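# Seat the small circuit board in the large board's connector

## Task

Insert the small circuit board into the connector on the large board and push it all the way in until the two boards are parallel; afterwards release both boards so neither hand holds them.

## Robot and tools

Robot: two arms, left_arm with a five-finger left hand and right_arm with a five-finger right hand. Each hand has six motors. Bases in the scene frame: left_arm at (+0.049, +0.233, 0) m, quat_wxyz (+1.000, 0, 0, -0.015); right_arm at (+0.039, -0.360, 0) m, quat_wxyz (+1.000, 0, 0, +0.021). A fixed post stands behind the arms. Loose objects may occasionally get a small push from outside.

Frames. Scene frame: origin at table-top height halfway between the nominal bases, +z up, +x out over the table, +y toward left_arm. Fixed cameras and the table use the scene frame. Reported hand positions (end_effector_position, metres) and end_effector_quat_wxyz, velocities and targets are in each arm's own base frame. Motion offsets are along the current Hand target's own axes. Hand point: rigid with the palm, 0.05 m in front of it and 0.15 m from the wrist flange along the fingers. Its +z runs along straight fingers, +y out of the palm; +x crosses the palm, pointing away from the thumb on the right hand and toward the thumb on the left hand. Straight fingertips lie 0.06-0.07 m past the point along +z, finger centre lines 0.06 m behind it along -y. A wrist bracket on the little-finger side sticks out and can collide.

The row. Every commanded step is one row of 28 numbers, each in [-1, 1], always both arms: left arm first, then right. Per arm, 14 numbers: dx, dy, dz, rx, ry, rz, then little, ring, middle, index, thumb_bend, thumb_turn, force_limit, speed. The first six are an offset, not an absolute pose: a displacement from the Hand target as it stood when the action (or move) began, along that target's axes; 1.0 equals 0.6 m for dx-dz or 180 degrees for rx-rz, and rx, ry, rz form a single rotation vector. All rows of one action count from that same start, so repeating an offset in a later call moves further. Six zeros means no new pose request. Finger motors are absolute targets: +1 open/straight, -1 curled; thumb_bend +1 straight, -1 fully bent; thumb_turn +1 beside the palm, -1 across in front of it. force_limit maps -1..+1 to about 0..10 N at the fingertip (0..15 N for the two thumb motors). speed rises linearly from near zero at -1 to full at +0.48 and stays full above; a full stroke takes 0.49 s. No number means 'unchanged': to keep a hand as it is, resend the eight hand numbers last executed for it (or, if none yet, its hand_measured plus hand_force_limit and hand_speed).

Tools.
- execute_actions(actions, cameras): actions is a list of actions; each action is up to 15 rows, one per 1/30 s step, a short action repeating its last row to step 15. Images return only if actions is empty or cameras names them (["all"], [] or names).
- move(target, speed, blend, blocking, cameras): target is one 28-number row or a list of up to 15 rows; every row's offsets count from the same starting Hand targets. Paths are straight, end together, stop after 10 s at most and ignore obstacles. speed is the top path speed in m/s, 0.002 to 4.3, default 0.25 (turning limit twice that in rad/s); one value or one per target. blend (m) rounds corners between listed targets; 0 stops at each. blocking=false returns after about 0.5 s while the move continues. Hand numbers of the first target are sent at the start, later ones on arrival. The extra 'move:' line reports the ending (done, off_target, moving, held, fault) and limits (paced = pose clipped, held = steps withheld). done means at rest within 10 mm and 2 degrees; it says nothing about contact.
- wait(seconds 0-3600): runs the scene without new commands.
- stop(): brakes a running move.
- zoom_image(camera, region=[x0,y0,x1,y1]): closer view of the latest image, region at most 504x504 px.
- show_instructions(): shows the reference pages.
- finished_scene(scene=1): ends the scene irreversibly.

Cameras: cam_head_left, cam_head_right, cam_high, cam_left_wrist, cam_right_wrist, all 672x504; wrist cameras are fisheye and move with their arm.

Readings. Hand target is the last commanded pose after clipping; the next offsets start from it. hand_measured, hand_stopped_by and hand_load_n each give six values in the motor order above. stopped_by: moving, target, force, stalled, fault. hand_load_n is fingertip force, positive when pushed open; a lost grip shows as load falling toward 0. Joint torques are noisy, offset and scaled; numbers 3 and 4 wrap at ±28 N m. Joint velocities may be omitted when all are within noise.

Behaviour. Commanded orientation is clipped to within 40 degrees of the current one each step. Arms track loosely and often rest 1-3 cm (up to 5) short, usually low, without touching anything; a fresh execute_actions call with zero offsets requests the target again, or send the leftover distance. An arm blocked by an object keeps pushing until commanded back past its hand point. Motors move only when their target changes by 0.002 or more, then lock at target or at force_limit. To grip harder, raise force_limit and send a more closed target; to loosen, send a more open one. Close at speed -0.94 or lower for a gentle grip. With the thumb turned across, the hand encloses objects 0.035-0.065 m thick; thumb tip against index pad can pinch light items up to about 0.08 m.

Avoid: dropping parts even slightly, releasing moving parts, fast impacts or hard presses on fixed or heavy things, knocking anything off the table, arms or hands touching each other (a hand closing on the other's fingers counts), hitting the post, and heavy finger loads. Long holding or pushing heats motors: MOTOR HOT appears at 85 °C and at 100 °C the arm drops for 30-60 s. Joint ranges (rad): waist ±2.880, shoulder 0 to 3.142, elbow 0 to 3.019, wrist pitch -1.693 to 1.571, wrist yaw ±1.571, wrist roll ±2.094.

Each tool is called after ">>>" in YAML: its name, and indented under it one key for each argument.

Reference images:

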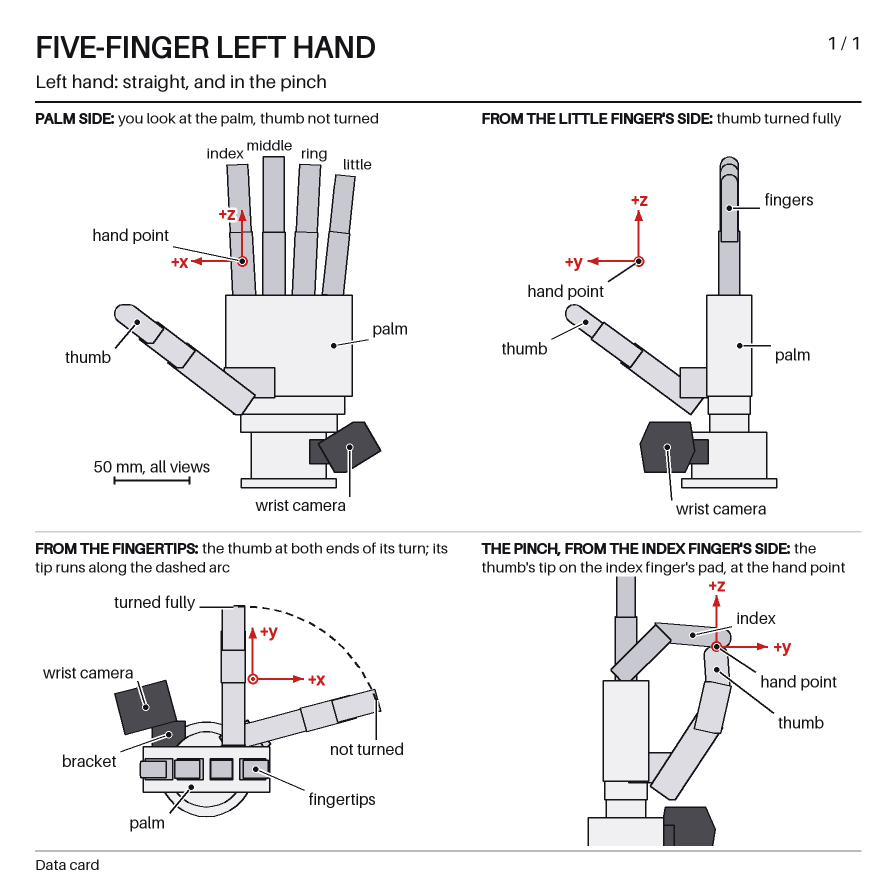

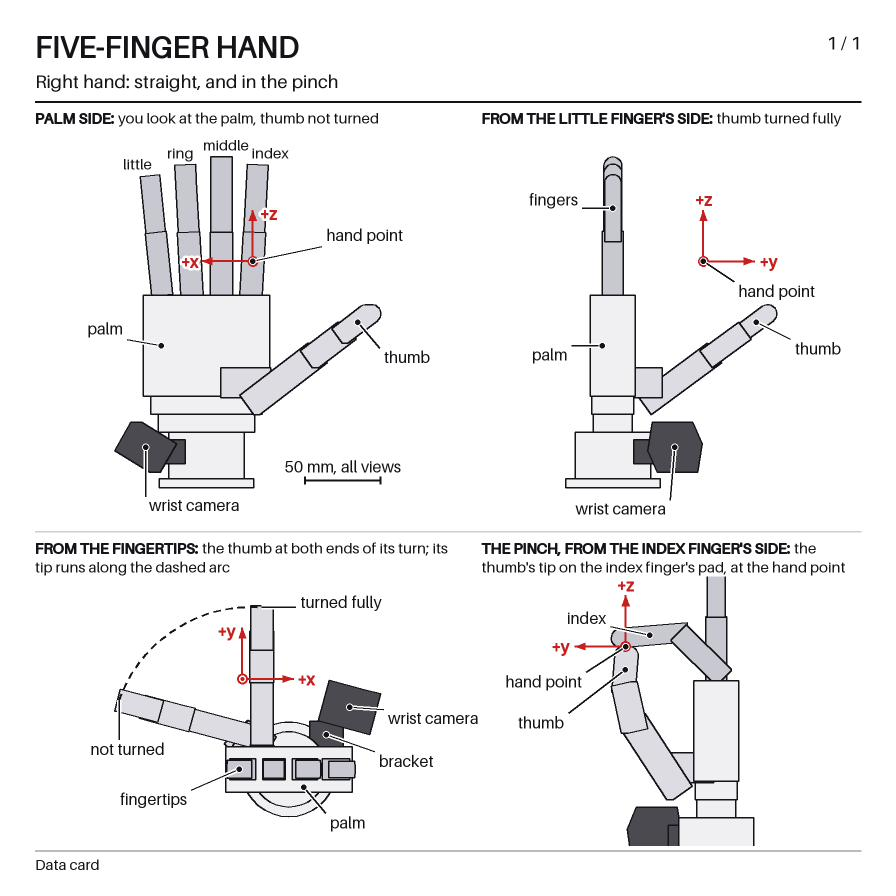

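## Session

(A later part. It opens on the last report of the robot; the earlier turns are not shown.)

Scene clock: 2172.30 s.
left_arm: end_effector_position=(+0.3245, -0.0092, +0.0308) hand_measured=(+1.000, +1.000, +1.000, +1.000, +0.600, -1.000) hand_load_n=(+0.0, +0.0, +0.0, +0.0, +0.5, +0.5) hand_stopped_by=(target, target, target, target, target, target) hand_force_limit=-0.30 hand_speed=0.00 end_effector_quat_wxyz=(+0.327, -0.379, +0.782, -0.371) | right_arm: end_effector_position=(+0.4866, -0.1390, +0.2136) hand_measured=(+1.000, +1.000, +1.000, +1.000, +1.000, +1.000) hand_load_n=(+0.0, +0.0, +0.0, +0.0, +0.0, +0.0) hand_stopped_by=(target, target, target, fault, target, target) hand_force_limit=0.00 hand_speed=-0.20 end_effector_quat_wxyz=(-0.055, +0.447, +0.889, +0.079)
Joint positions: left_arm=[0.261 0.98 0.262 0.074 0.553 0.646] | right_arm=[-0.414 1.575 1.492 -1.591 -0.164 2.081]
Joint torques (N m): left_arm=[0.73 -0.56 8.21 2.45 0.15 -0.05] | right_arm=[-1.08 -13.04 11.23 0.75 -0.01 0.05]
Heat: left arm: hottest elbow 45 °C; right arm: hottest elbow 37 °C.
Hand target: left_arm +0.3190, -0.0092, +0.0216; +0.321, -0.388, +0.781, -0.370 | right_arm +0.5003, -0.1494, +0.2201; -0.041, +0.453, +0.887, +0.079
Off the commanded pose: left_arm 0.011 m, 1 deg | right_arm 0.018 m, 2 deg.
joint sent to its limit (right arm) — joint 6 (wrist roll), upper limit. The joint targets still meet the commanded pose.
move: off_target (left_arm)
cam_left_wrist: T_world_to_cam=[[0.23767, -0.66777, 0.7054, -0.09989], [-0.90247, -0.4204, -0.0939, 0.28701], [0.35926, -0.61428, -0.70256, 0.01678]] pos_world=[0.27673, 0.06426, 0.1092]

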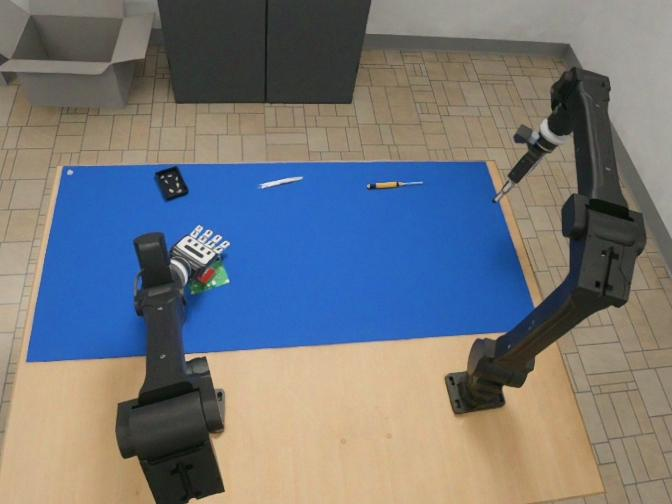

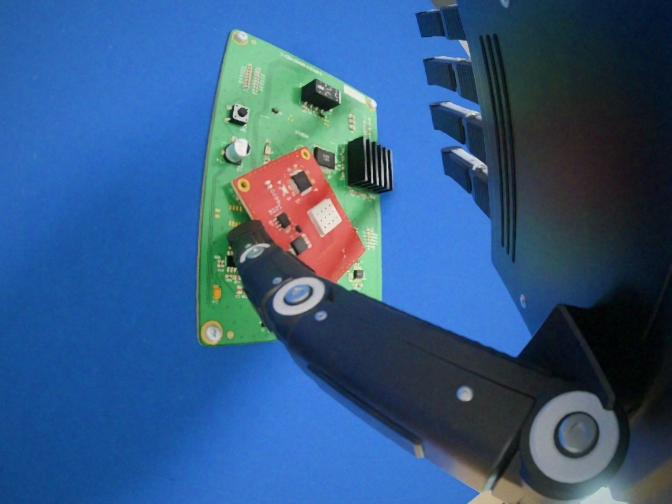

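>>> move:
  target: [0.0063,-0.0094,0.0123,0,0,0,1,1,1,0.4,0.6,-1,-0.3,-0.3,0,0,0,0,0,0,1,1,1,1,1,1,0,-0.2]
  speed: 0.03
  cameras: ["cam_left_wrist"]

>>> zoom_image:
  camera: "cam_left_wrist"
  region: [170, 90, 370, 290]

Scene clock: 2187.83 s.
left_arm: end_effector_position=(+0.3279, -0.0148, +0.0308) hand_measured=(+1.000, +1.000, +1.000, +0.496, +0.600, -1.000) hand_load_n=(+0.0, +0.0, +0.0, +0.5, +3.5, +0.0) hand_stopped_by=(target, target, target, force, target, target) hand_force_limit=-0.30 hand_speed=-0.30 end_effector_quat_wxyz=(+0.327, -0.386, +0.779, -0.372) | right_arm: end_effector_position=(+0.4866, -0.1390, +0.2136) hand_measured=(+1.000, +1.000, +1.000, +1.000, +1.000, +1.000) hand_load_n=(+0.0, +0.0, +0.0, +0.0, +0.0, +0.0) hand_stopped_by=(target, target, target, fault, target, target) hand_force_limit=0.00 hand_speed=-0.20 end_effector_quat_wxyz=(-0.055, +0.447, +0.889, +0.079)
Joint positions: left_arm=[0.232 0.989 0.262 0.097 0.525 0.611] | right_arm=[-0.414 1.575 1.492 -1.591 -0.164 2.081]
Joint torques (N m): left_arm=[-0.09 -0.03 8.55 2.65 -0.05 0] | right_arm=[-1.2 -13.1 11.18 0.73 -0.01 0.04]
Heat: left arm: hottest elbow 43 °C; right arm: hottest elbow 37 °C.
Hand target: left_arm +0.3250, -0.0173, +0.0216; +0.321, -0.388, +0.781, -0.370 | right_arm +0.5003, -0.1494, +0.2201; -0.041, +0.453, +0.887, +0.079
Off the commanded pose: left_arm 0.010 m, 1 deg | right_arm 0.018 m, 2 deg.
joint sent to its limit (right arm) — joint 6 (wrist roll), upper limit. The joint targets still meet the commanded pose.
move: done
cam_left_wrist: T_world_to_cam=[[0.24674, -0.65919, 0.71035, -0.10734], [-0.89768, -0.43162, -0.08873, 0.28582], [0.36509, -0.61577, -0.69824, 0.00999]] pos_world=[0.27942, 0.05876, 0.10859]

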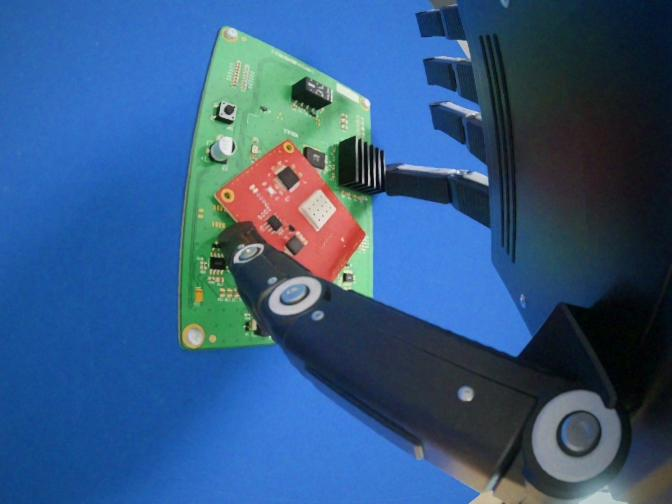

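Scaled by 2.520 from the camera's image (finer frame: 960x720).

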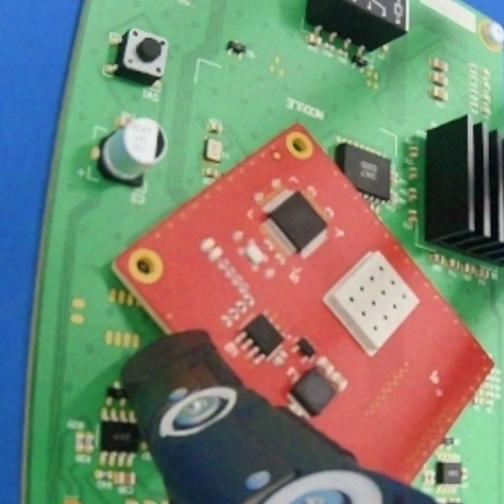

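>>> move:
  target:
    - [-0.0359,-0.1015,-0.0802,0,0,0,1,1,1,1,0.6,-1,-0.3,0.0,0,0,0,0,0,0,1,1,1,1,1,1,0,-0.2]
    - [-0.1547,-0.1786,-0.0950,-0.2114,-0.1161,0.1744,1,1,1,1,0.6,-1,-0.3,0.0,0,0,0,0,0,0,1,1,1,1,1,1,0,-0.2]
  speed: [0.2,0.3]
  cameras: ["cam_left_wrist"]

>>> zoom_image:
  camera: "cam_left_wrist"
  region: [330, 190, 530, 390]

Scene clock: 2221.70 s.
left_arm: end_effector_position=(+0.3468, +0.0395, +0.1379) hand_measured=(+1.000, +1.000, +1.000, +1.000, +0.600, -1.000) hand_load_n=(+0.0, +0.0, +0.0, +0.0, -0.5, +0.0) hand_stopped_by=(target, target, target, target, target, target) hand_force_limit=-0.30 hand_speed=0.00 end_effector_quat_wxyz=(+0.385, -0.312, +0.865, +0.079) | right_arm: end_effector_position=(+0.4866, -0.1390, +0.2136) hand_measured=(+1.000, +1.000, +1.000, +1.000, +1.000, +1.000) hand_load_n=(+0.0, +0.0, +0.0, +0.0, +0.0, +0.0) hand_stopped_by=(target, target, target, fault, target, target) hand_force_limit=0.00 hand_speed=-0.20 end_effector_quat_wxyz=(-0.055, +0.447, +0.889, +0.079)
Joint positions: left_arm=[-0.233 1.026 0.679 -0.587 -0.535 0.825] | right_arm=[-0.414 1.575 1.492 -1.591 -0.164 2.081]
Joint torques (N m): left_arm=[-0.62 -3.78 16.43 0.85 -0.5 0.16] | right_arm=[-0.91 -13.04 11.21 0.8 -0.01 0.05]
Heat: left arm: hottest elbow 41 °C; right arm: hottest elbow 37 °C.
Hand target: left_arm +0.3653, +0.0342, +0.1599; +0.398, -0.308, +0.861, +0.073 | right_arm +0.5003, -0.1494, +0.2201; -0.041, +0.453, +0.887, +0.079
Off the commanded pose: left_arm 0.029 m, 2 deg | right_arm 0.018 m, 2 deg.
joint sent to its limit (right arm) — joint 6 (wrist roll), upper limit. The joint targets still meet the commanded pose.
move: off_target (left_arm)
cam_left_wrist: T_world_to_cam=[[0.46681, -0.87416, -0.13393, -0.10378], [-0.87025, -0.42712, -0.24541, 0.34764], [0.15732, 0.23112, -0.96012, 0.18609]] pos_world=[0.3217, 0.01476, 0.25009]

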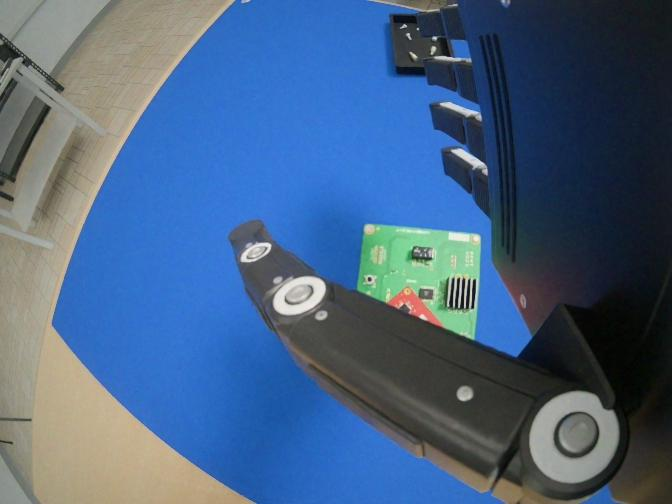

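Scaled by 2.520 from the camera's image (finer frame: 960x720).

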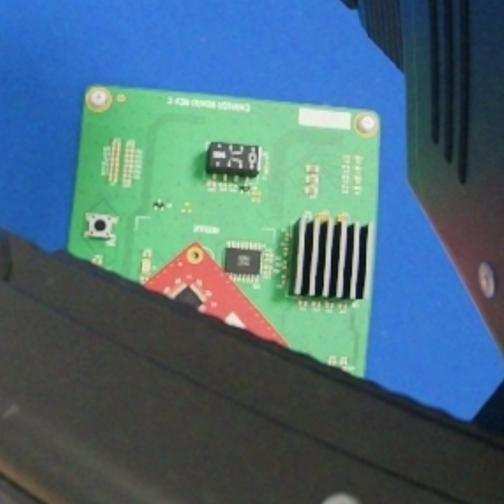

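Need thumb open for the view.

>>> execute_actions:
  actions:
    - [[0,0,0,0,0,0,1,1,1,1,1,1,-0.3,0.4,0,0,0,0,0,0,1,1,1,1,1,1,0,-0.2]]
  cameras: ["cam_left_wrist"]

>>> zoom_image:
  camera: "cam_left_wrist"
  region: [330, 190, 530, 390]

Scene clock: 2226.50 s.
left_arm: end_effector_position=(+0.3468, +0.0397, +0.1381) hand_measured=(+1.000, +1.000, +1.000, +1.000, +1.000, +1.000) hand_load_n=(+0.0, +0.0, +0.0, +0.0, -0.5, +0.0) hand_stopped_by=(target, target, target, target, target, target) hand_force_limit=-0.30 hand_speed=0.40 end_effector_quat_wxyz=(+0.385, -0.312, +0.865, +0.080) | right_arm: end_effector_position=(+0.4866, -0.1390, +0.2136) hand_measured=(+1.000, +1.000, +1.000, +1.000, +1.000, +1.000) hand_load_n=(+0.0, +0.0, +0.0, +0.0, +0.0, +0.0) hand_stopped_by=(target, target, target, fault, target, target) hand_force_limit=0.00 hand_speed=-0.20 end_effector_quat_wxyz=(-0.055, +0.447, +0.889, +0.079)
Joint positions: left_arm=[-0.233 1.026 0.679 -0.587 -0.536 0.827] | right_arm=[-0.414 1.575 1.492 -1.591 -0.164 2.081]
Joint torques (N m): left_arm=[-0.38 -3.31 16.75 1.11 -0.47 0.06] | right_arm=[-0.91 -13.1 11.21 0.69 -0.02 0.08]
Heat: left arm: hottest elbow 43 °C; right arm: hottest elbow 37 °C.
Hand target: left_arm +0.3653, +0.0342, +0.1598; +0.398, -0.308, +0.861, +0.073 | right_arm +0.5003, -0.1494, +0.2201; -0.041, +0.453, +0.887, +0.079
Off the commanded pose: left_arm 0.029 m, 2 deg | right_arm 0.018 m, 2 deg.
joint sent to its limit (right arm) — joint 6 (wrist roll), upper limit. The joint targets still meet the commanded pose.
cam_left_wrist: T_world_to_cam=[[0.46579, -0.87445, -0.13558, -0.10293], [-0.87087, -0.42582, -0.24548, 0.3479], [0.15693, 0.23241, -0.95987, 0.18621]] pos_world=[0.3217, 0.01486, 0.25018]

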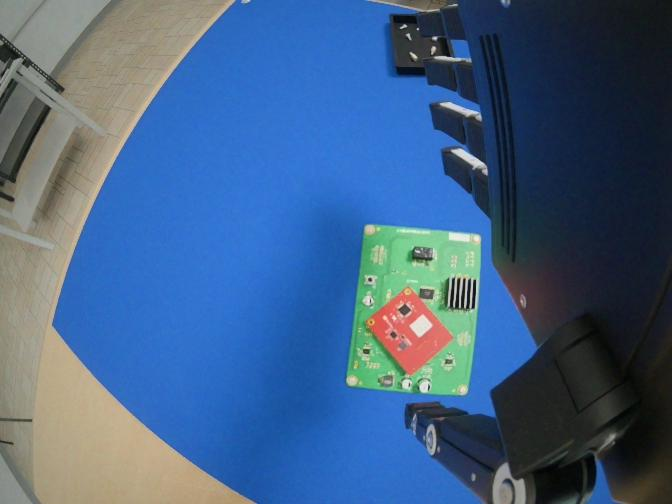

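Scaled by 2.520 from the camera's image (finer frame: 960x720).

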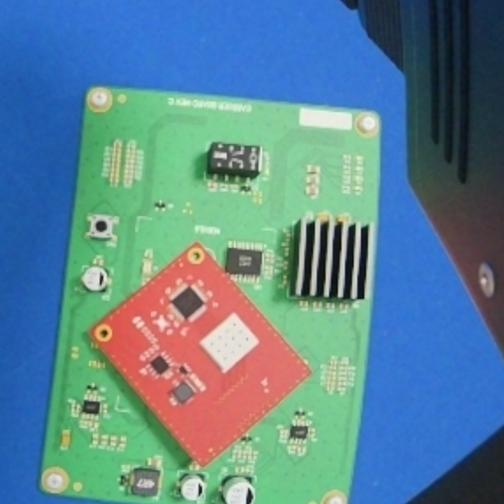

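>>> move:
  target:
    - [0.1223,0.0158,-0.037,0.3021,0.2112,-0.0402,1,1,1,1,0.6,-1,-0.3,0.0,0,0,0,0,0,0,1,1,1,1,1,1,0,-0.2]
    - [0.2422,0.0353,0.0733,0.3021,0.2112,-0.0402,1,1,1,1,0.6,-1,-0.3,0.0,0,0,0,0,0,0,1,1,1,1,1,1,0,-0.2]
    - [0.2361,0.0053,0.0853,0.3021,0.2112,-0.0402,1,1,1,1,0.6,-1,-0.3,0.0,0,0,0,0,0,0,1,1,1,1,1,1,0,-0.2]
  speed: [0.25,0.07,0.04]
  cameras: ["cam_left_wrist"]

>>> zoom_image:
  camera: "cam_left_wrist"
  region: [170, 90, 370, 290]

Scene clock: 2267.10 s.
left_arm: end_effector_position=(+0.3264, -0.0082, +0.0283) hand_measured=(+1.000, +1.000, +1.000, +1.000, +0.600, -1.000) hand_load_n=(+0.0, +0.0, +0.0, +0.0, +0.5, +0.0) hand_stopped_by=(target, target, target, target, target, target) hand_force_limit=-0.30 hand_speed=0.00 end_effector_quat_wxyz=(+0.213, -0.151, +0.857, -0.444) | right_arm: end_effector_position=(+0.4866, -0.1390, +0.2136) hand_measured=(+1.000, +1.000, +1.000, +1.000, +1.000, +1.000) hand_load_n=(+0.0, +0.0, +0.0, +0.0, +0.0, +0.0) hand_stopped_by=(target, target, target, fault, target, target) hand_force_limit=0.00 hand_speed=-0.20 end_effector_quat_wxyz=(-0.055, +0.447, +0.889, +0.079)
Joint positions: left_arm=[0.393 1.268 0.527 -0.47 0.988 1.42] | right_arm=[-0.414 1.575 1.492 -1.591 -0.164 2.081]
Joint torques (N m): left_arm=[0.21 -3.9 8.31 1.43 0.47 -0.04] | right_arm=[-0.97 -13.1 11.21 0.72 -0.02 0.04]
Heat: left arm: hottest elbow 49 °C; right arm: hottest elbow 37 °C.
Hand target: left_arm +0.3261, -0.0113, +0.0215; +0.205, -0.153, +0.858, -0.445 | right_arm +0.5003, -0.1494, +0.2201; -0.041, +0.453, +0.887, +0.079
Off the commanded pose: left_arm 0.007 m, 1 deg | right_arm 0.018 m, 2 deg.
joint sent to its limit (right arm) — joint 6 (wrist roll), upper limit. The joint targets still meet the commanded pose.
move: done
cam_left_wrist: T_world_to_cam=[[-0.1482, -0.69604, 0.70254, 0.02792], [-0.98877, 0.11792, -0.09176, 0.32143], [-0.01897, -0.70825, -0.70571, 0.13778]] pos_world=[0.32458, 0.07911, 0.10711]

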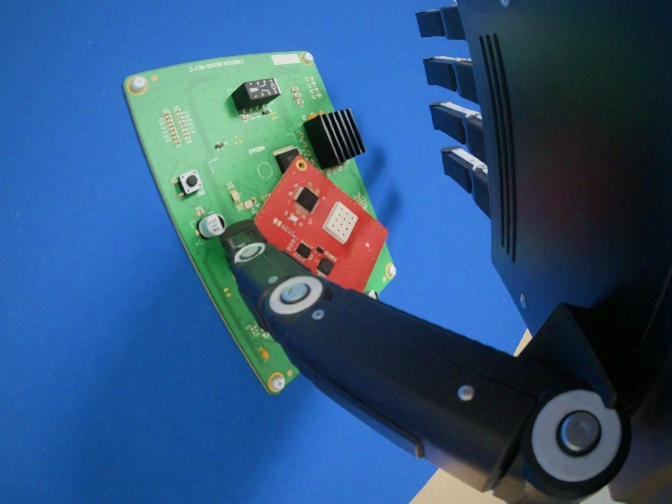

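Scaled by 2.520 from the camera's image (finer frame: 960x720).

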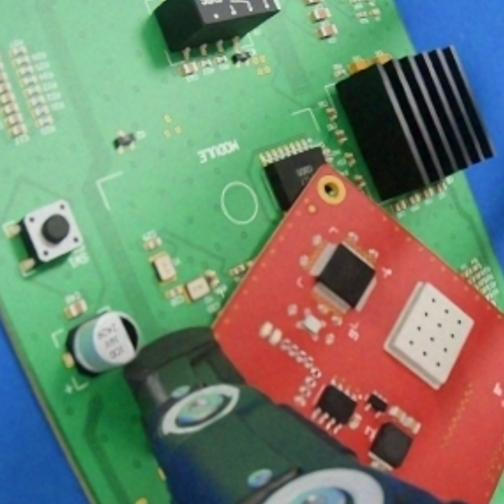

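>>> move:
  target:
    - [-0.0289,-0.1022,-0.0818,0,0,0,1,1,1,1,0.6,-1,-0.3,0.0,0,0,0,0,0,0,1,1,1,1,1,1,0,-0.2]
    - [-0.1401,-0.1534,-0.1410,-0.3021,-0.2112,0.0402,1,1,1,1,1,1,-0.3,0.4,0,0,0,0,0,0,1,1,1,1,1,1,0,-0.2]
  speed: [0.2,0.3]
  cameras: ["cam_left_wrist"]

>>> zoom_image:
  camera: "cam_left_wrist"
  region: [330, 190, 530, 390]

Scene clock: 2293.47 s.
left_arm: end_effector_position=(+0.3442, +0.0415, +0.1381) hand_measured=(+1.000, +1.000, +1.000, +1.000, +1.000, +1.000) hand_load_n=(+0.0, +0.0, +0.0, +0.0, +0.0, +0.0) hand_stopped_by=(target, target, target, target, target, target) hand_force_limit=-0.30 hand_speed=0.40 end_effector_quat_wxyz=(+0.379, -0.302, +0.870, +0.086) | right_arm: end_effector_position=(+0.4866, -0.1390, +0.2136) hand_measured=(+1.000, +1.000, +1.000, +1.000, +1.000, +1.000) hand_load_n=(+0.0, +0.0, +0.0, +0.0, +0.0, +0.0) hand_stopped_by=(target, target, target, fault, target, target) hand_force_limit=0.00 hand_speed=-0.20 end_effector_quat_wxyz=(-0.055, +0.447, +0.889, +0.079)
Joint positions: left_arm=[-0.233 1.024 0.68 -0.601 -0.535 0.846] | right_arm=[-0.414 1.575 1.492 -1.591 -0.164 2.081]
Joint torques (N m): left_arm=[0.5 -3.37 16.38 1.84 -0.43 -0.08] | right_arm=[-1.2 -13.27 11.18 0.76 -0.01 0.05]
Heat: left arm: hottest elbow 46 °C; right arm: hottest elbow 37 °C.
Hand target: left_arm +0.3654, +0.0343, +0.1597; +0.398, -0.308, +0.861, +0.073 | right_arm +0.5003, -0.1494, +0.2201; -0.041, +0.453, +0.887, +0.079
Off the commanded pose: left_arm 0.031 m, 3 deg | right_arm 0.018 m, 2 deg.
joint sent to its limit (right arm) — joint 6 (wrist roll), upper limit. The joint targets still meet the commanded pose.
move: off_target (left_arm); target 2's new numbers were sent with left_arm's hand 0.031 m and 3 deg from that target
cam_left_wrist: T_world_to_cam=[[0.45111, -0.87862, -0.15658, -0.09216], [-0.88118, -0.41068, -0.23423, 0.34781], [0.14149, 0.24364, -0.95949, 0.19099]] pos_world=[0.32104, 0.01534, 0.25029]

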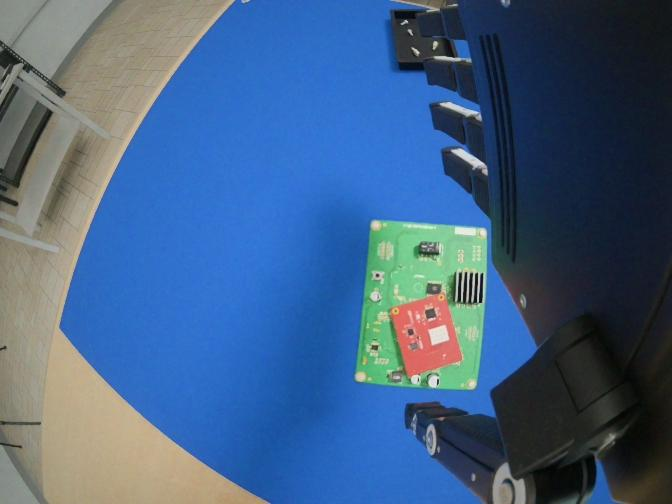

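Scaled by 2.520 from the camera's image (finer frame: 960x720).

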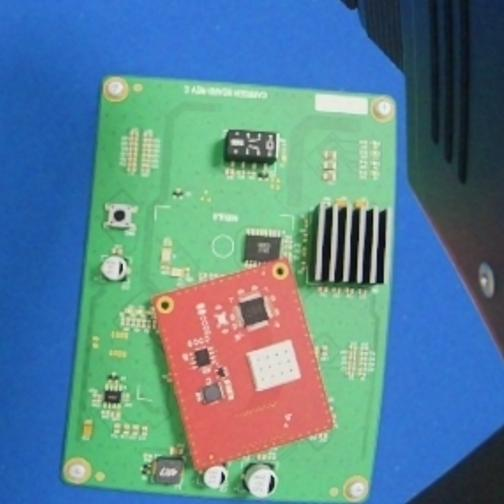

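>>> move:
  target:
    - [0.1334,-0.0148,-0.044,0.2493,0.1552,-0.1214,1,1,1,1,0.6,-1,-0.3,0.0,0,0,0,0,0,0,1,1,1,1,1,1,0,-0.2]
    - [0.2533,0.0048,0.0663,0.2493,0.1552,-0.1214,1,1,1,1,0.6,-1,-0.3,0.0,0,0,0,0,0,0,1,1,1,1,1,1,0,-0.2]
  speed: [0.25,0.07]
  cameras: ["cam_left_wrist","cam_head_left"]

>>> zoom_image:
  camera: "cam_left_wrist"
  region: [170, 90, 370, 290]

>>> zoom_image:
  camera: "cam_head_left"
  region: [165, 235, 255, 305]

Scene clock: 2325.87 s.
left_arm: end_effector_position=(+0.3187, -0.0211, +0.0306) hand_measured=(+1.000, +1.000, +1.000, +1.000, +0.600, -1.000) hand_load_n=(+0.0, +0.0, +0.0, +0.0, +0.0, +0.5) hand_stopped_by=(target, target, target, target, target, target) hand_force_limit=-0.30 hand_speed=0.00 end_effector_quat_wxyz=(+0.280, -0.293, +0.819, -0.406) | right_arm: end_effector_position=(+0.4866, -0.1390, +0.2136) hand_measured=(+1.000, +1.000, +1.000, +1.000, +1.000, +1.000) hand_load_n=(+0.0, +0.0, +0.0, +0.0, +0.0, +0.0) hand_stopped_by=(target, target, target, fault, target, target) hand_force_limit=0.00 hand_speed=-0.20 end_effector_quat_wxyz=(-0.055, +0.447, +0.889, +0.079)
Joint positions: left_arm=[0.303 1.047 0.322 -0.059 0.757 0.86] | right_arm=[-0.414 1.575 1.492 -1.591 -0.164 2.081]
Joint torques (N m): left_arm=[0.15 -0.26 7.91 2.43 0.31 0.06] | right_arm=[-1.32 -13.33 11.15 0.73 0 0.05]
Heat: left arm: hottest elbow 50 °C; right arm: hottest elbow 37 °C.
Hand target: left_arm +0.3140, -0.0205, +0.0217; +0.277, -0.296, +0.820, -0.404 | right_arm +0.5003, -0.1494, +0.2201; -0.041, +0.453, +0.887, +0.079
Off the commanded pose: left_arm 0.010 m, 1 deg | right_arm 0.018 m, 2 deg.
joint sent to its limit (right arm) — joint 6 (wrist roll), upper limit. The joint targets still meet the commanded pose.
move: done
cam_left_wrist: T_world_to_cam=[[0.08961, -0.69933, 0.70916, -0.05994], [-0.97359, -0.2116, -0.08565, 0.30356], [0.20996, -0.68276, -0.69982, 0.05743]] pos_world=[0.28886, 0.06153, 0.10869]
Images, in order (width x height): cam_head_left 672x504, cam_left_wrist 672x504.

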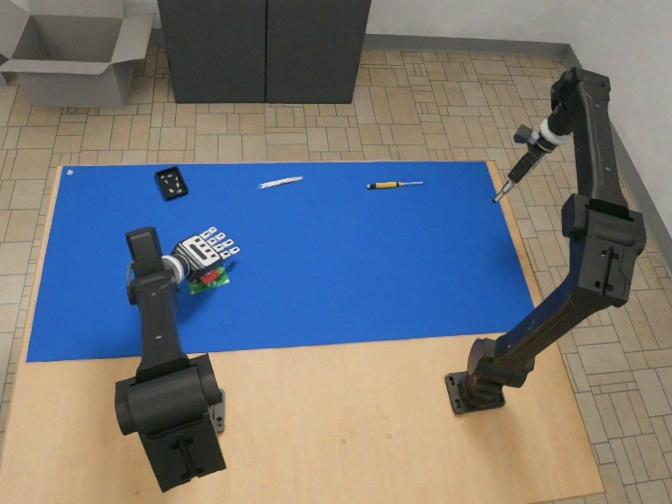

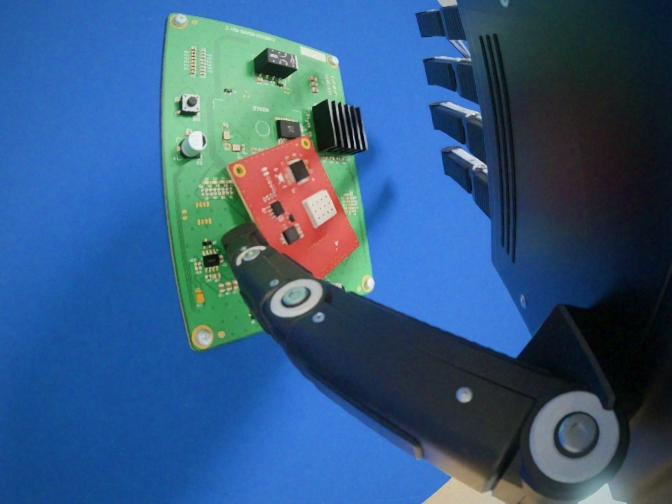

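Scaled by 2.520 from the camera's image (finer frame: 960x720).

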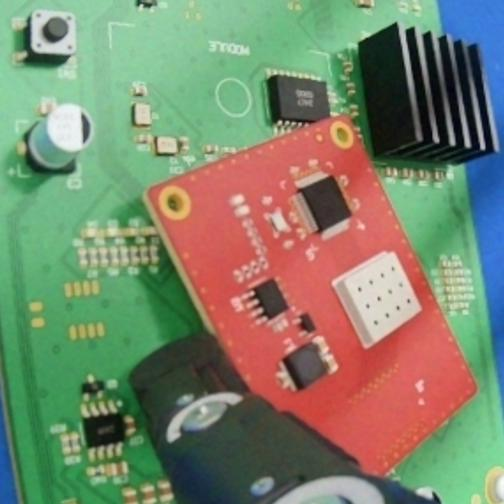

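Scaled by 5.600 from the camera's image (finer frame: 960x720).

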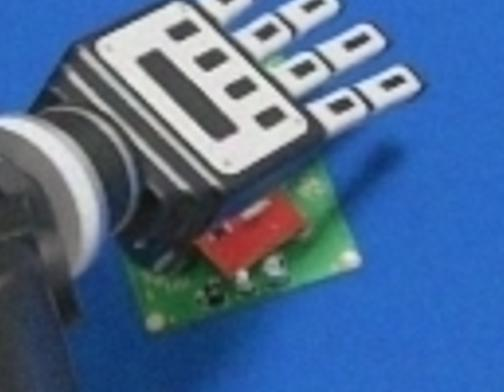

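>>> move:
  target: [0.0038,-0.0076,0.0104,0,0,0,1,1,1,0.4,0.6,-1,-0.3,-0.3,0,0,0,0,0,0,1,1,1,1,1,1,0,-0.2]
  speed: 0.03
  cameras: ["cam_left_wrist"]

>>> zoom_image:
  camera: "cam_left_wrist"
  region: [190, 110, 390, 310]

Scene clock: 2335.60 s.
left_arm: end_effector_position=(+0.3234, -0.0223, +0.0306) hand_measured=(+1.000, +1.000, +1.000, +0.400, +0.600, -1.000) hand_load_n=(+0.0, +0.0, +0.0, +0.0, +1.0, +0.0) hand_stopped_by=(target, target, target, target, target, target) hand_force_limit=-0.30 hand_speed=-0.30 end_effector_quat_wxyz=(+0.286, -0.291, +0.819, -0.402) | right_arm: end_effector_position=(+0.4866, -0.1390, +0.2136) hand_measured=(+1.000, +1.000, +1.000, +1.000, +1.000, +1.000) hand_load_n=(+0.0, +0.0, +0.0, +0.0, +0.0, +0.0) hand_stopped_by=(target, target, target, fault, target, target) hand_force_limit=0.00 hand_speed=-0.20 end_effector_quat_wxyz=(-0.055, +0.447, +0.889, +0.079)
Joint positions: left_arm=[0.284 1.053 0.322 -0.032 0.733 0.846] | right_arm=[-0.414 1.575 1.492 -1.591 -0.164 2.081]
Joint torques (N m): left_arm=[-0.85 -1.38 7.76 2.22 0.27 -0.1] | right_arm=[-1.38 -13.22 11.15 0.72 0 0.06]
Heat: left arm: hottest elbow 47 °C; right arm: hottest elbow 37 °C.
Hand target: left_arm +0.3181, -0.0274, +0.0217; +0.277, -0.296, +0.820, -0.404 | right_arm +0.5003, -0.1494, +0.2201; -0.041, +0.453, +0.887, +0.079
Off the commanded pose: left_arm 0.012 m, 1 deg | right_arm 0.018 m, 2 deg.
joint sent to its limit (right arm) — joint 6 (wrist roll), upper limit. The joint targets still meet the commanded pose.
move: off_target (left_arm)
cam_left_wrist: T_world_to_cam=[[0.08767, -0.7074, 0.70136, -0.06049], [-0.97164, -0.21593, -0.09633, 0.30747], [0.21959, -0.67302, -0.70627, 0.0529]] pos_world=[0.29244, 0.05921, 0.10941]

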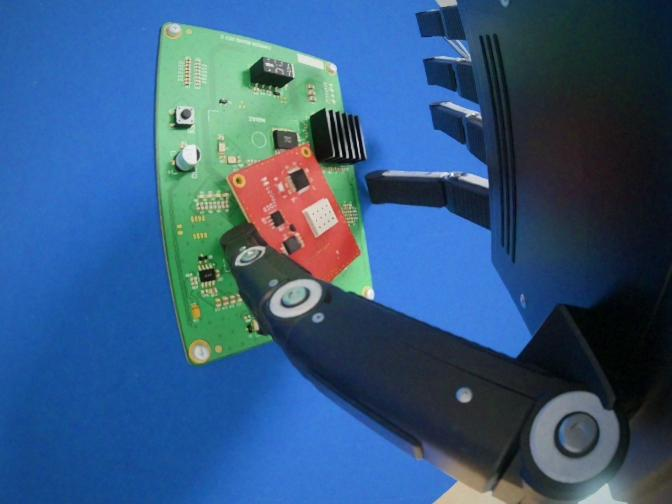

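Scaled by 2.520 from the camera's image (finer frame: 960x720).

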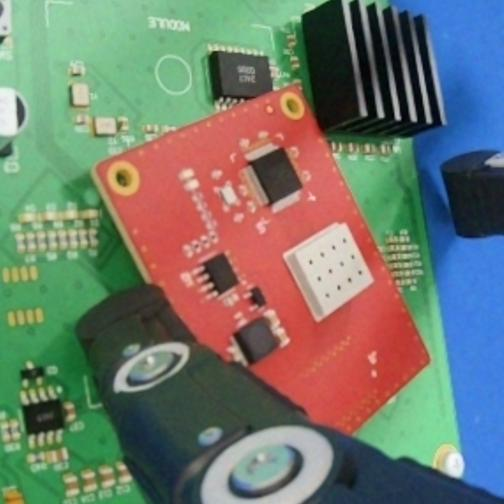

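>>> move:
  target: [0,0,0,0,0,0,1,1,1,-0.25,0.6,-1,-0.3,-0.92,0,0,0,0,0,0,1,1,1,1,1,1,0,-0.2]
  speed: 0.03
  cameras: ["cam_left_wrist","cam_head_left"]

>>> zoom_image:
  camera: "cam_left_wrist"
  region: [190, 110, 390, 310]

Scene clock: 2345.13 s.
left_arm: end_effector_position=(+0.3241, -0.0229, +0.0313) hand_measured=(+1.000, +1.000, +1.000, +0.020, +0.602, -1.000) hand_load_n=(+0.0, +0.0, +0.0, +3.5, +4.5, +0.0) hand_stopped_by=(target, target, target, force, target, target) hand_force_limit=-0.30 hand_speed=-0.92 end_effector_quat_wxyz=(+0.287, -0.293, +0.818, -0.403) | right_arm: end_effector_position=(+0.4866, -0.1390, +0.2136) hand_measured=(+1.000, +1.000, +1.000, +1.000, +1.000, +1.000) hand_load_n=(+0.0, -0.5, +0.0, +0.0, +0.0, +0.0) hand_stopped_by=(target, target, target, fault, target, target) hand_force_limit=0.00 hand_speed=-0.20 end_effector_quat_wxyz=(-0.055, +0.447, +0.889, +0.079)
Joint positions: left_arm=[0.283 1.053 0.322 -0.027 0.733 0.838] | right_arm=[-0.414 1.575 1.492 -1.591 -0.164 2.081]
Joint torques (N m): left_arm=[-0.44 -1.55 8.03 2.15 0.33 -0.03] | right_arm=[-1.14 -13.22 11.23 0.85 0.02 0.05]
Heat: left arm: hottest elbow 45 °C; right arm: hottest elbow 37 °C.
Hand target: left_arm +0.3180, -0.0275, +0.0217; +0.277, -0.296, +0.820, -0.404 | right_arm +0.5003, -0.1494, +0.2201; -0.041, +0.453, +0.887, +0.079
Off the commanded pose: left_arm 0.012 m, 1 deg | right_arm 0.018 m, 2 deg.
joint sent to its limit (right arm) — joint 6 (wrist roll), upper limit. The joint targets still meet the commanded pose.
move: done
cam_left_wrist: T_world_to_cam=[[0.0891, -0.70433, 0.70426, -0.06185], [-0.97098, -0.21899, -0.09617, 0.30779], [0.22196, -0.67525, -0.7034, 0.05195]] pos_world=[0.29284, 0.05891, 0.1097]
Images, in order (width x height): cam_head_left 672x504, cam_left_wrist 672x504.

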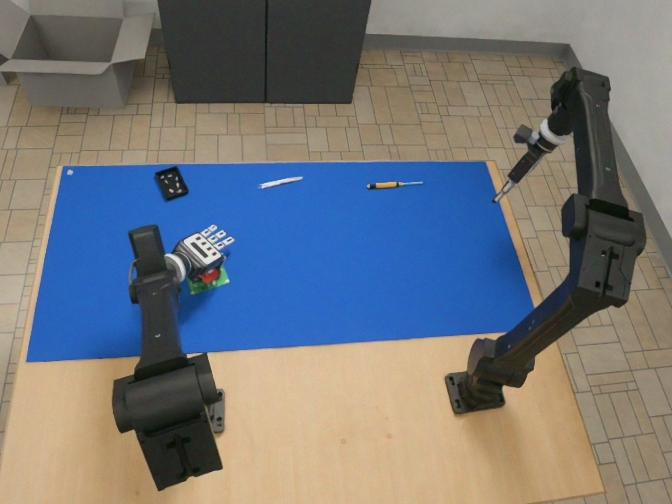

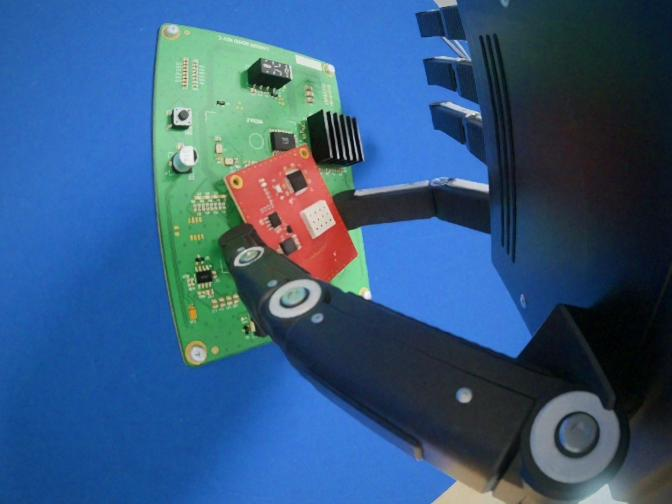

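Scaled by 2.520 from the camera's image (finer frame: 960x720).

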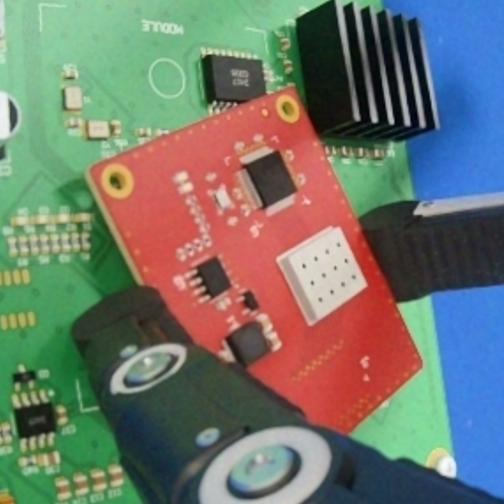

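>>> move:
  target:
    - [-0.035,-0.0878,-0.038,0,0,0,1,1,1,-0.25,0.6,-1,-0.3,-0.92,0,0,0,0,0,0,1,1,1,1,1,1,0,-0.2]
    - [-0.0691,-0.1181,-0.0986,0.0232,0.0891,0.0559,1,1,1,-0.25,0.6,-1,-0.3,-0.92,0,0,0,0,0,0,1,1,1,1,1,1,0,-0.2]
    - [-0.0379,0.0018,-0.0233,0.0232,0.0891,0.0559,1,1,1,-0.25,0.6,-1,-0.3,-0.92,0,0,0,0,0,0,1,1,1,1,1,1,0,-0.2]
  speed: [0.2,0.15,0.06]
  blend: [0.01,0,0]
  cameras: ["cam_left_wrist","cam_head_left","cam_head_right"]

>>> zoom_image:
  camera: "cam_left_wrist"
  region: [170, 90, 370, 290]

>>> zoom_image:
  camera: "cam_head_left"
  region: [165, 235, 255, 305]

>>> zoom_image:
  camera: "cam_head_right"
  region: [175, 235, 265, 305]

Scene clock: 2374.63 s.
left_arm: end_effector_position=(+0.3274, -0.0038, +0.0413) hand_measured=(+1.000, +1.000, +1.000, +0.020, +0.600, -1.000) hand_load_n=(+0.0, +0.0, +0.0, +0.0, +0.0, +0.0) hand_stopped_by=(target, target, target, force, target, target) hand_force_limit=-0.30 hand_speed=-0.92 end_effector_quat_wxyz=(+0.208, -0.151, +0.858, -0.444) | right_arm: end_effector_position=(+0.4866, -0.1390, +0.2136) hand_measured=(+1.000, +1.000, +1.000, +1.000, +1.000, +1.000) hand_load_n=(+0.0, +0.0, +0.0, +0.0, +0.0, +0.0) hand_stopped_by=(target, target, target, fault, target, target) hand_force_limit=0.00 hand_speed=-0.20 end_effector_quat_wxyz=(-0.055, +0.447, +0.889, +0.079)
Joint positions: left_arm=[0.404 1.251 0.563 -0.555 0.991 1.449] | right_arm=[-0.414 1.575 1.492 -1.591 -0.164 2.081]
Joint torques (N m): left_arm=[0.97 -4.6 7.46 1.35 0.67 0.08] | right_arm=[-0.85 -13.27 11.18 0.75 -0.02 0.05]
Heat: left arm: hottest elbow 42 °C; right arm: hottest elbow 37 °C.
Hand target: left_arm +0.3234, -0.0038, +0.0330; +0.205, -0.153, +0.858, -0.445 | right_arm +0.5003, -0.1494, +0.2201; -0.041, +0.453, +0.887, +0.079
Off the commanded pose: left_arm 0.009 m, 1 deg | right_arm 0.018 m, 2 deg.
joint sent to its limit (right arm) — joint 6 (wrist roll), upper limit. The joint targets still meet the commanded pose.
move: done
cam_left_wrist: T_world_to_cam=[[-0.14582, -0.69524, 0.70383, 0.02108], [-0.98891, 0.12265, -0.08373, 0.3228], [-0.02811, -0.70824, -0.70541, 0.15298]] pos_world=[0.3266, 0.08341, 0.12011]
Images, in order (width x height): cam_head_left 672x504, cam_head_right 672x504, cam_left_wrist 672x504.

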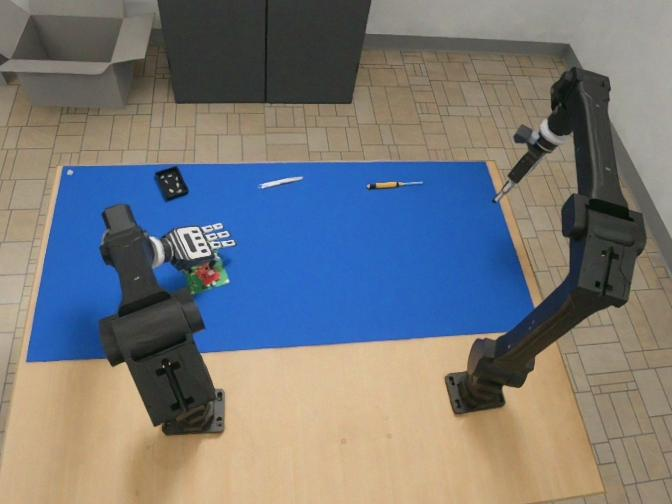

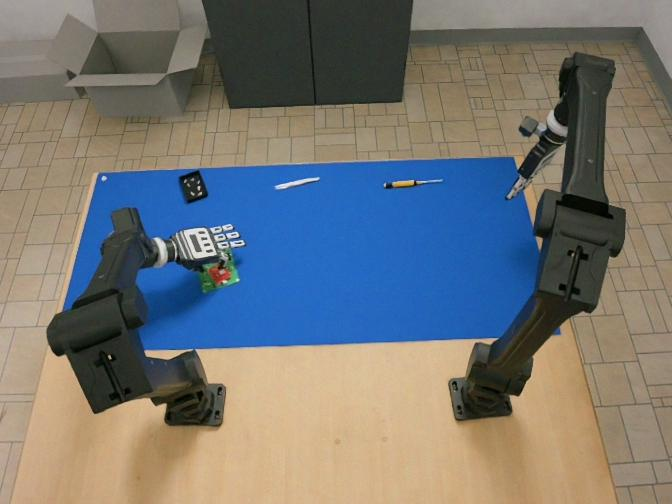

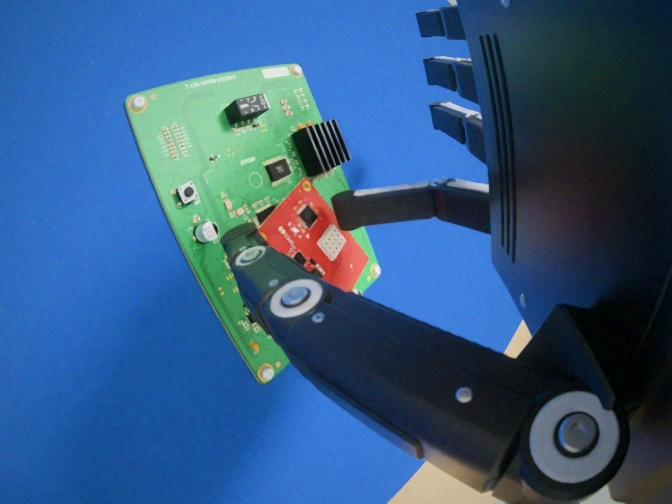

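Scaled by 2.520 from the camera's image (finer frame: 960x720).

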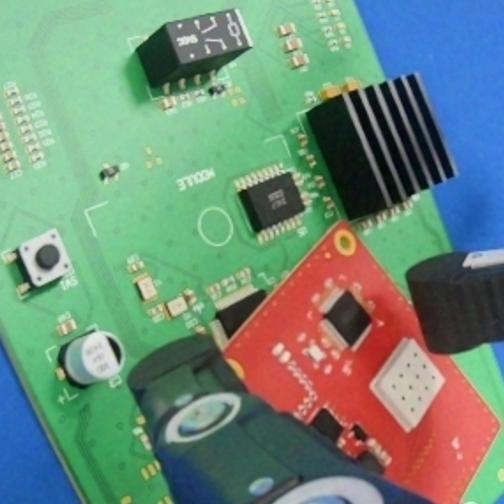

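Scaled by 5.600 from the camera's image (finer frame: 960x720).

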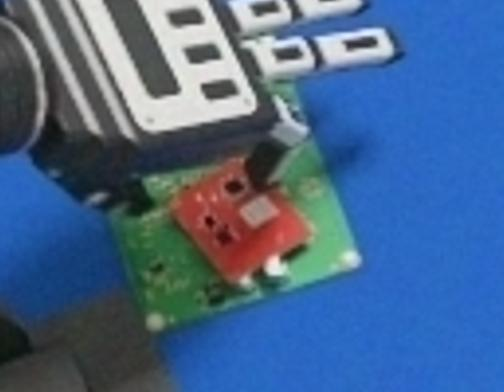

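Scaled by 5.600 from the camera's image (finer frame: 960x720).

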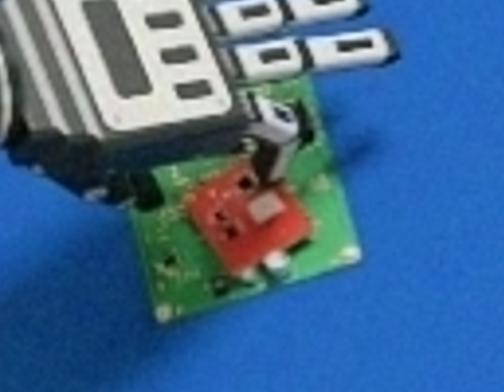

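>>> move:
  target:
    - [-0.0311,-0.089,-0.0699,0,0,0,1,1,1,1,0.6,-1,-0.3,0.0,0,0,0,0,0,0,1,1,1,1,1,1,0,-0.2]
    - [-0.1345,-0.1449,-0.1198,-0.3021,-0.2112,0.0402,1,1,1,1,1,1,-0.3,0.4,0,0,0,0,0,0,1,1,1,1,1,1,0,-0.2]
  speed: [0.2,0.3]
  cameras: ["cam_left_wrist"]

>>> zoom_image:
  camera: "cam_left_wrist"
  region: [330, 190, 530, 390]

Scene clock: 2402.83 s.
left_arm: end_effector_position=(+0.3447, +0.0412, +0.1382) hand_measured=(+1.000, +1.000, +1.000, +1.000, +1.000, +1.000) hand_load_n=(+0.0, +0.0, +0.0, +0.0, +0.0, +0.0) hand_stopped_by=(target, target, target, target, target, target) hand_force_limit=-0.30 hand_speed=0.40 end_effector_quat_wxyz=(+0.380, -0.303, +0.870, +0.086) | right_arm: end_effector_position=(+0.4866, -0.1390, +0.2136) hand_measured=(+1.000, +1.000, +1.000, +1.000, +1.000, +1.000) hand_load_n=(+0.0, +0.0, +0.0, +0.0, +0.0, +0.0) hand_stopped_by=(target, target, target, fault, target, target) hand_force_limit=0.00 hand_speed=-0.20 end_effector_quat_wxyz=(-0.055, +0.447, +0.889, +0.079)
Joint positions: left_arm=[-0.233 1.025 0.68 -0.599 -0.535 0.845] | right_arm=[-0.414 1.575 1.492 -1.591 -0.164 2.081]
Joint torques (N m): left_arm=[-0.97 -3.14 16.55 1.57 -0.46 -0.01] | right_arm=[-0.91 -13.16 11.23 0.79 -0.01 0.06]
Heat: left arm: hottest elbow 41 °C; right arm: hottest elbow 37 °C.
Hand target: left_arm +0.3655, +0.0340, +0.1596; +0.398, -0.308, +0.861, +0.073 | right_arm +0.5003, -0.1494, +0.2201; -0.041, +0.453, +0.887, +0.079
Off the commanded pose: left_arm 0.031 m, 3 deg | right_arm 0.018 m, 2 deg.
joint sent to its limit (right arm) — joint 6 (wrist roll), upper limit. The joint targets still meet the commanded pose.
move: off_target (left_arm); target 2's new numbers were sent with left_arm's hand 0.031 m and 3 deg from that target
cam_left_wrist: T_world_to_cam=[[0.45154, -0.87854, -0.15578, -0.09279], [-0.88073, -0.41091, -0.2355, 0.3482], [0.14289, 0.24354, -0.95931, 0.1906]] pos_world=[0.32133, 0.01514, 0.25039]

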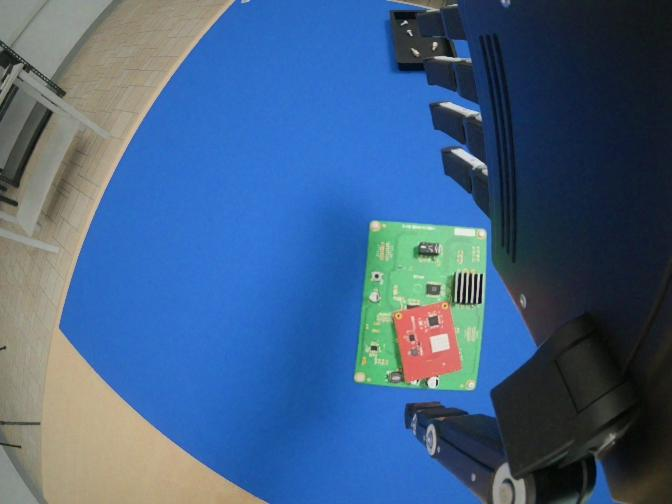

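Scaled by 2.520 from the camera's image (finer frame: 960x720).

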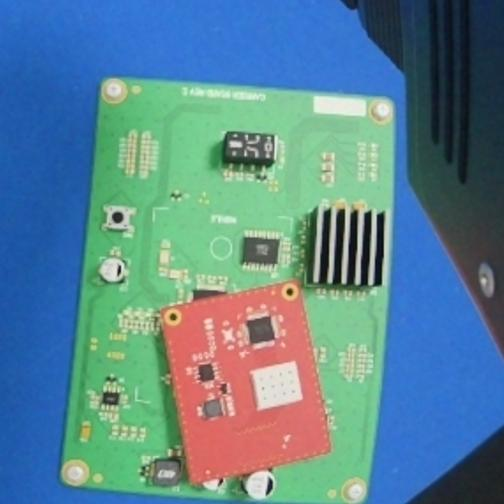

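>>> zoom_image:
  camera: "cam_left_wrist"
  region: [370, 270, 450, 350]

Scaled by 6.300 from the camera's image (finer frame: 960x720).

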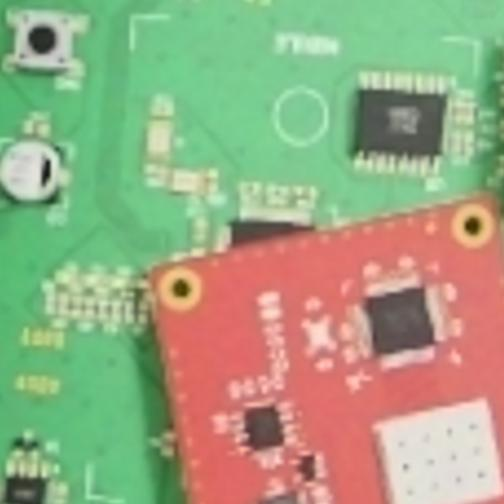

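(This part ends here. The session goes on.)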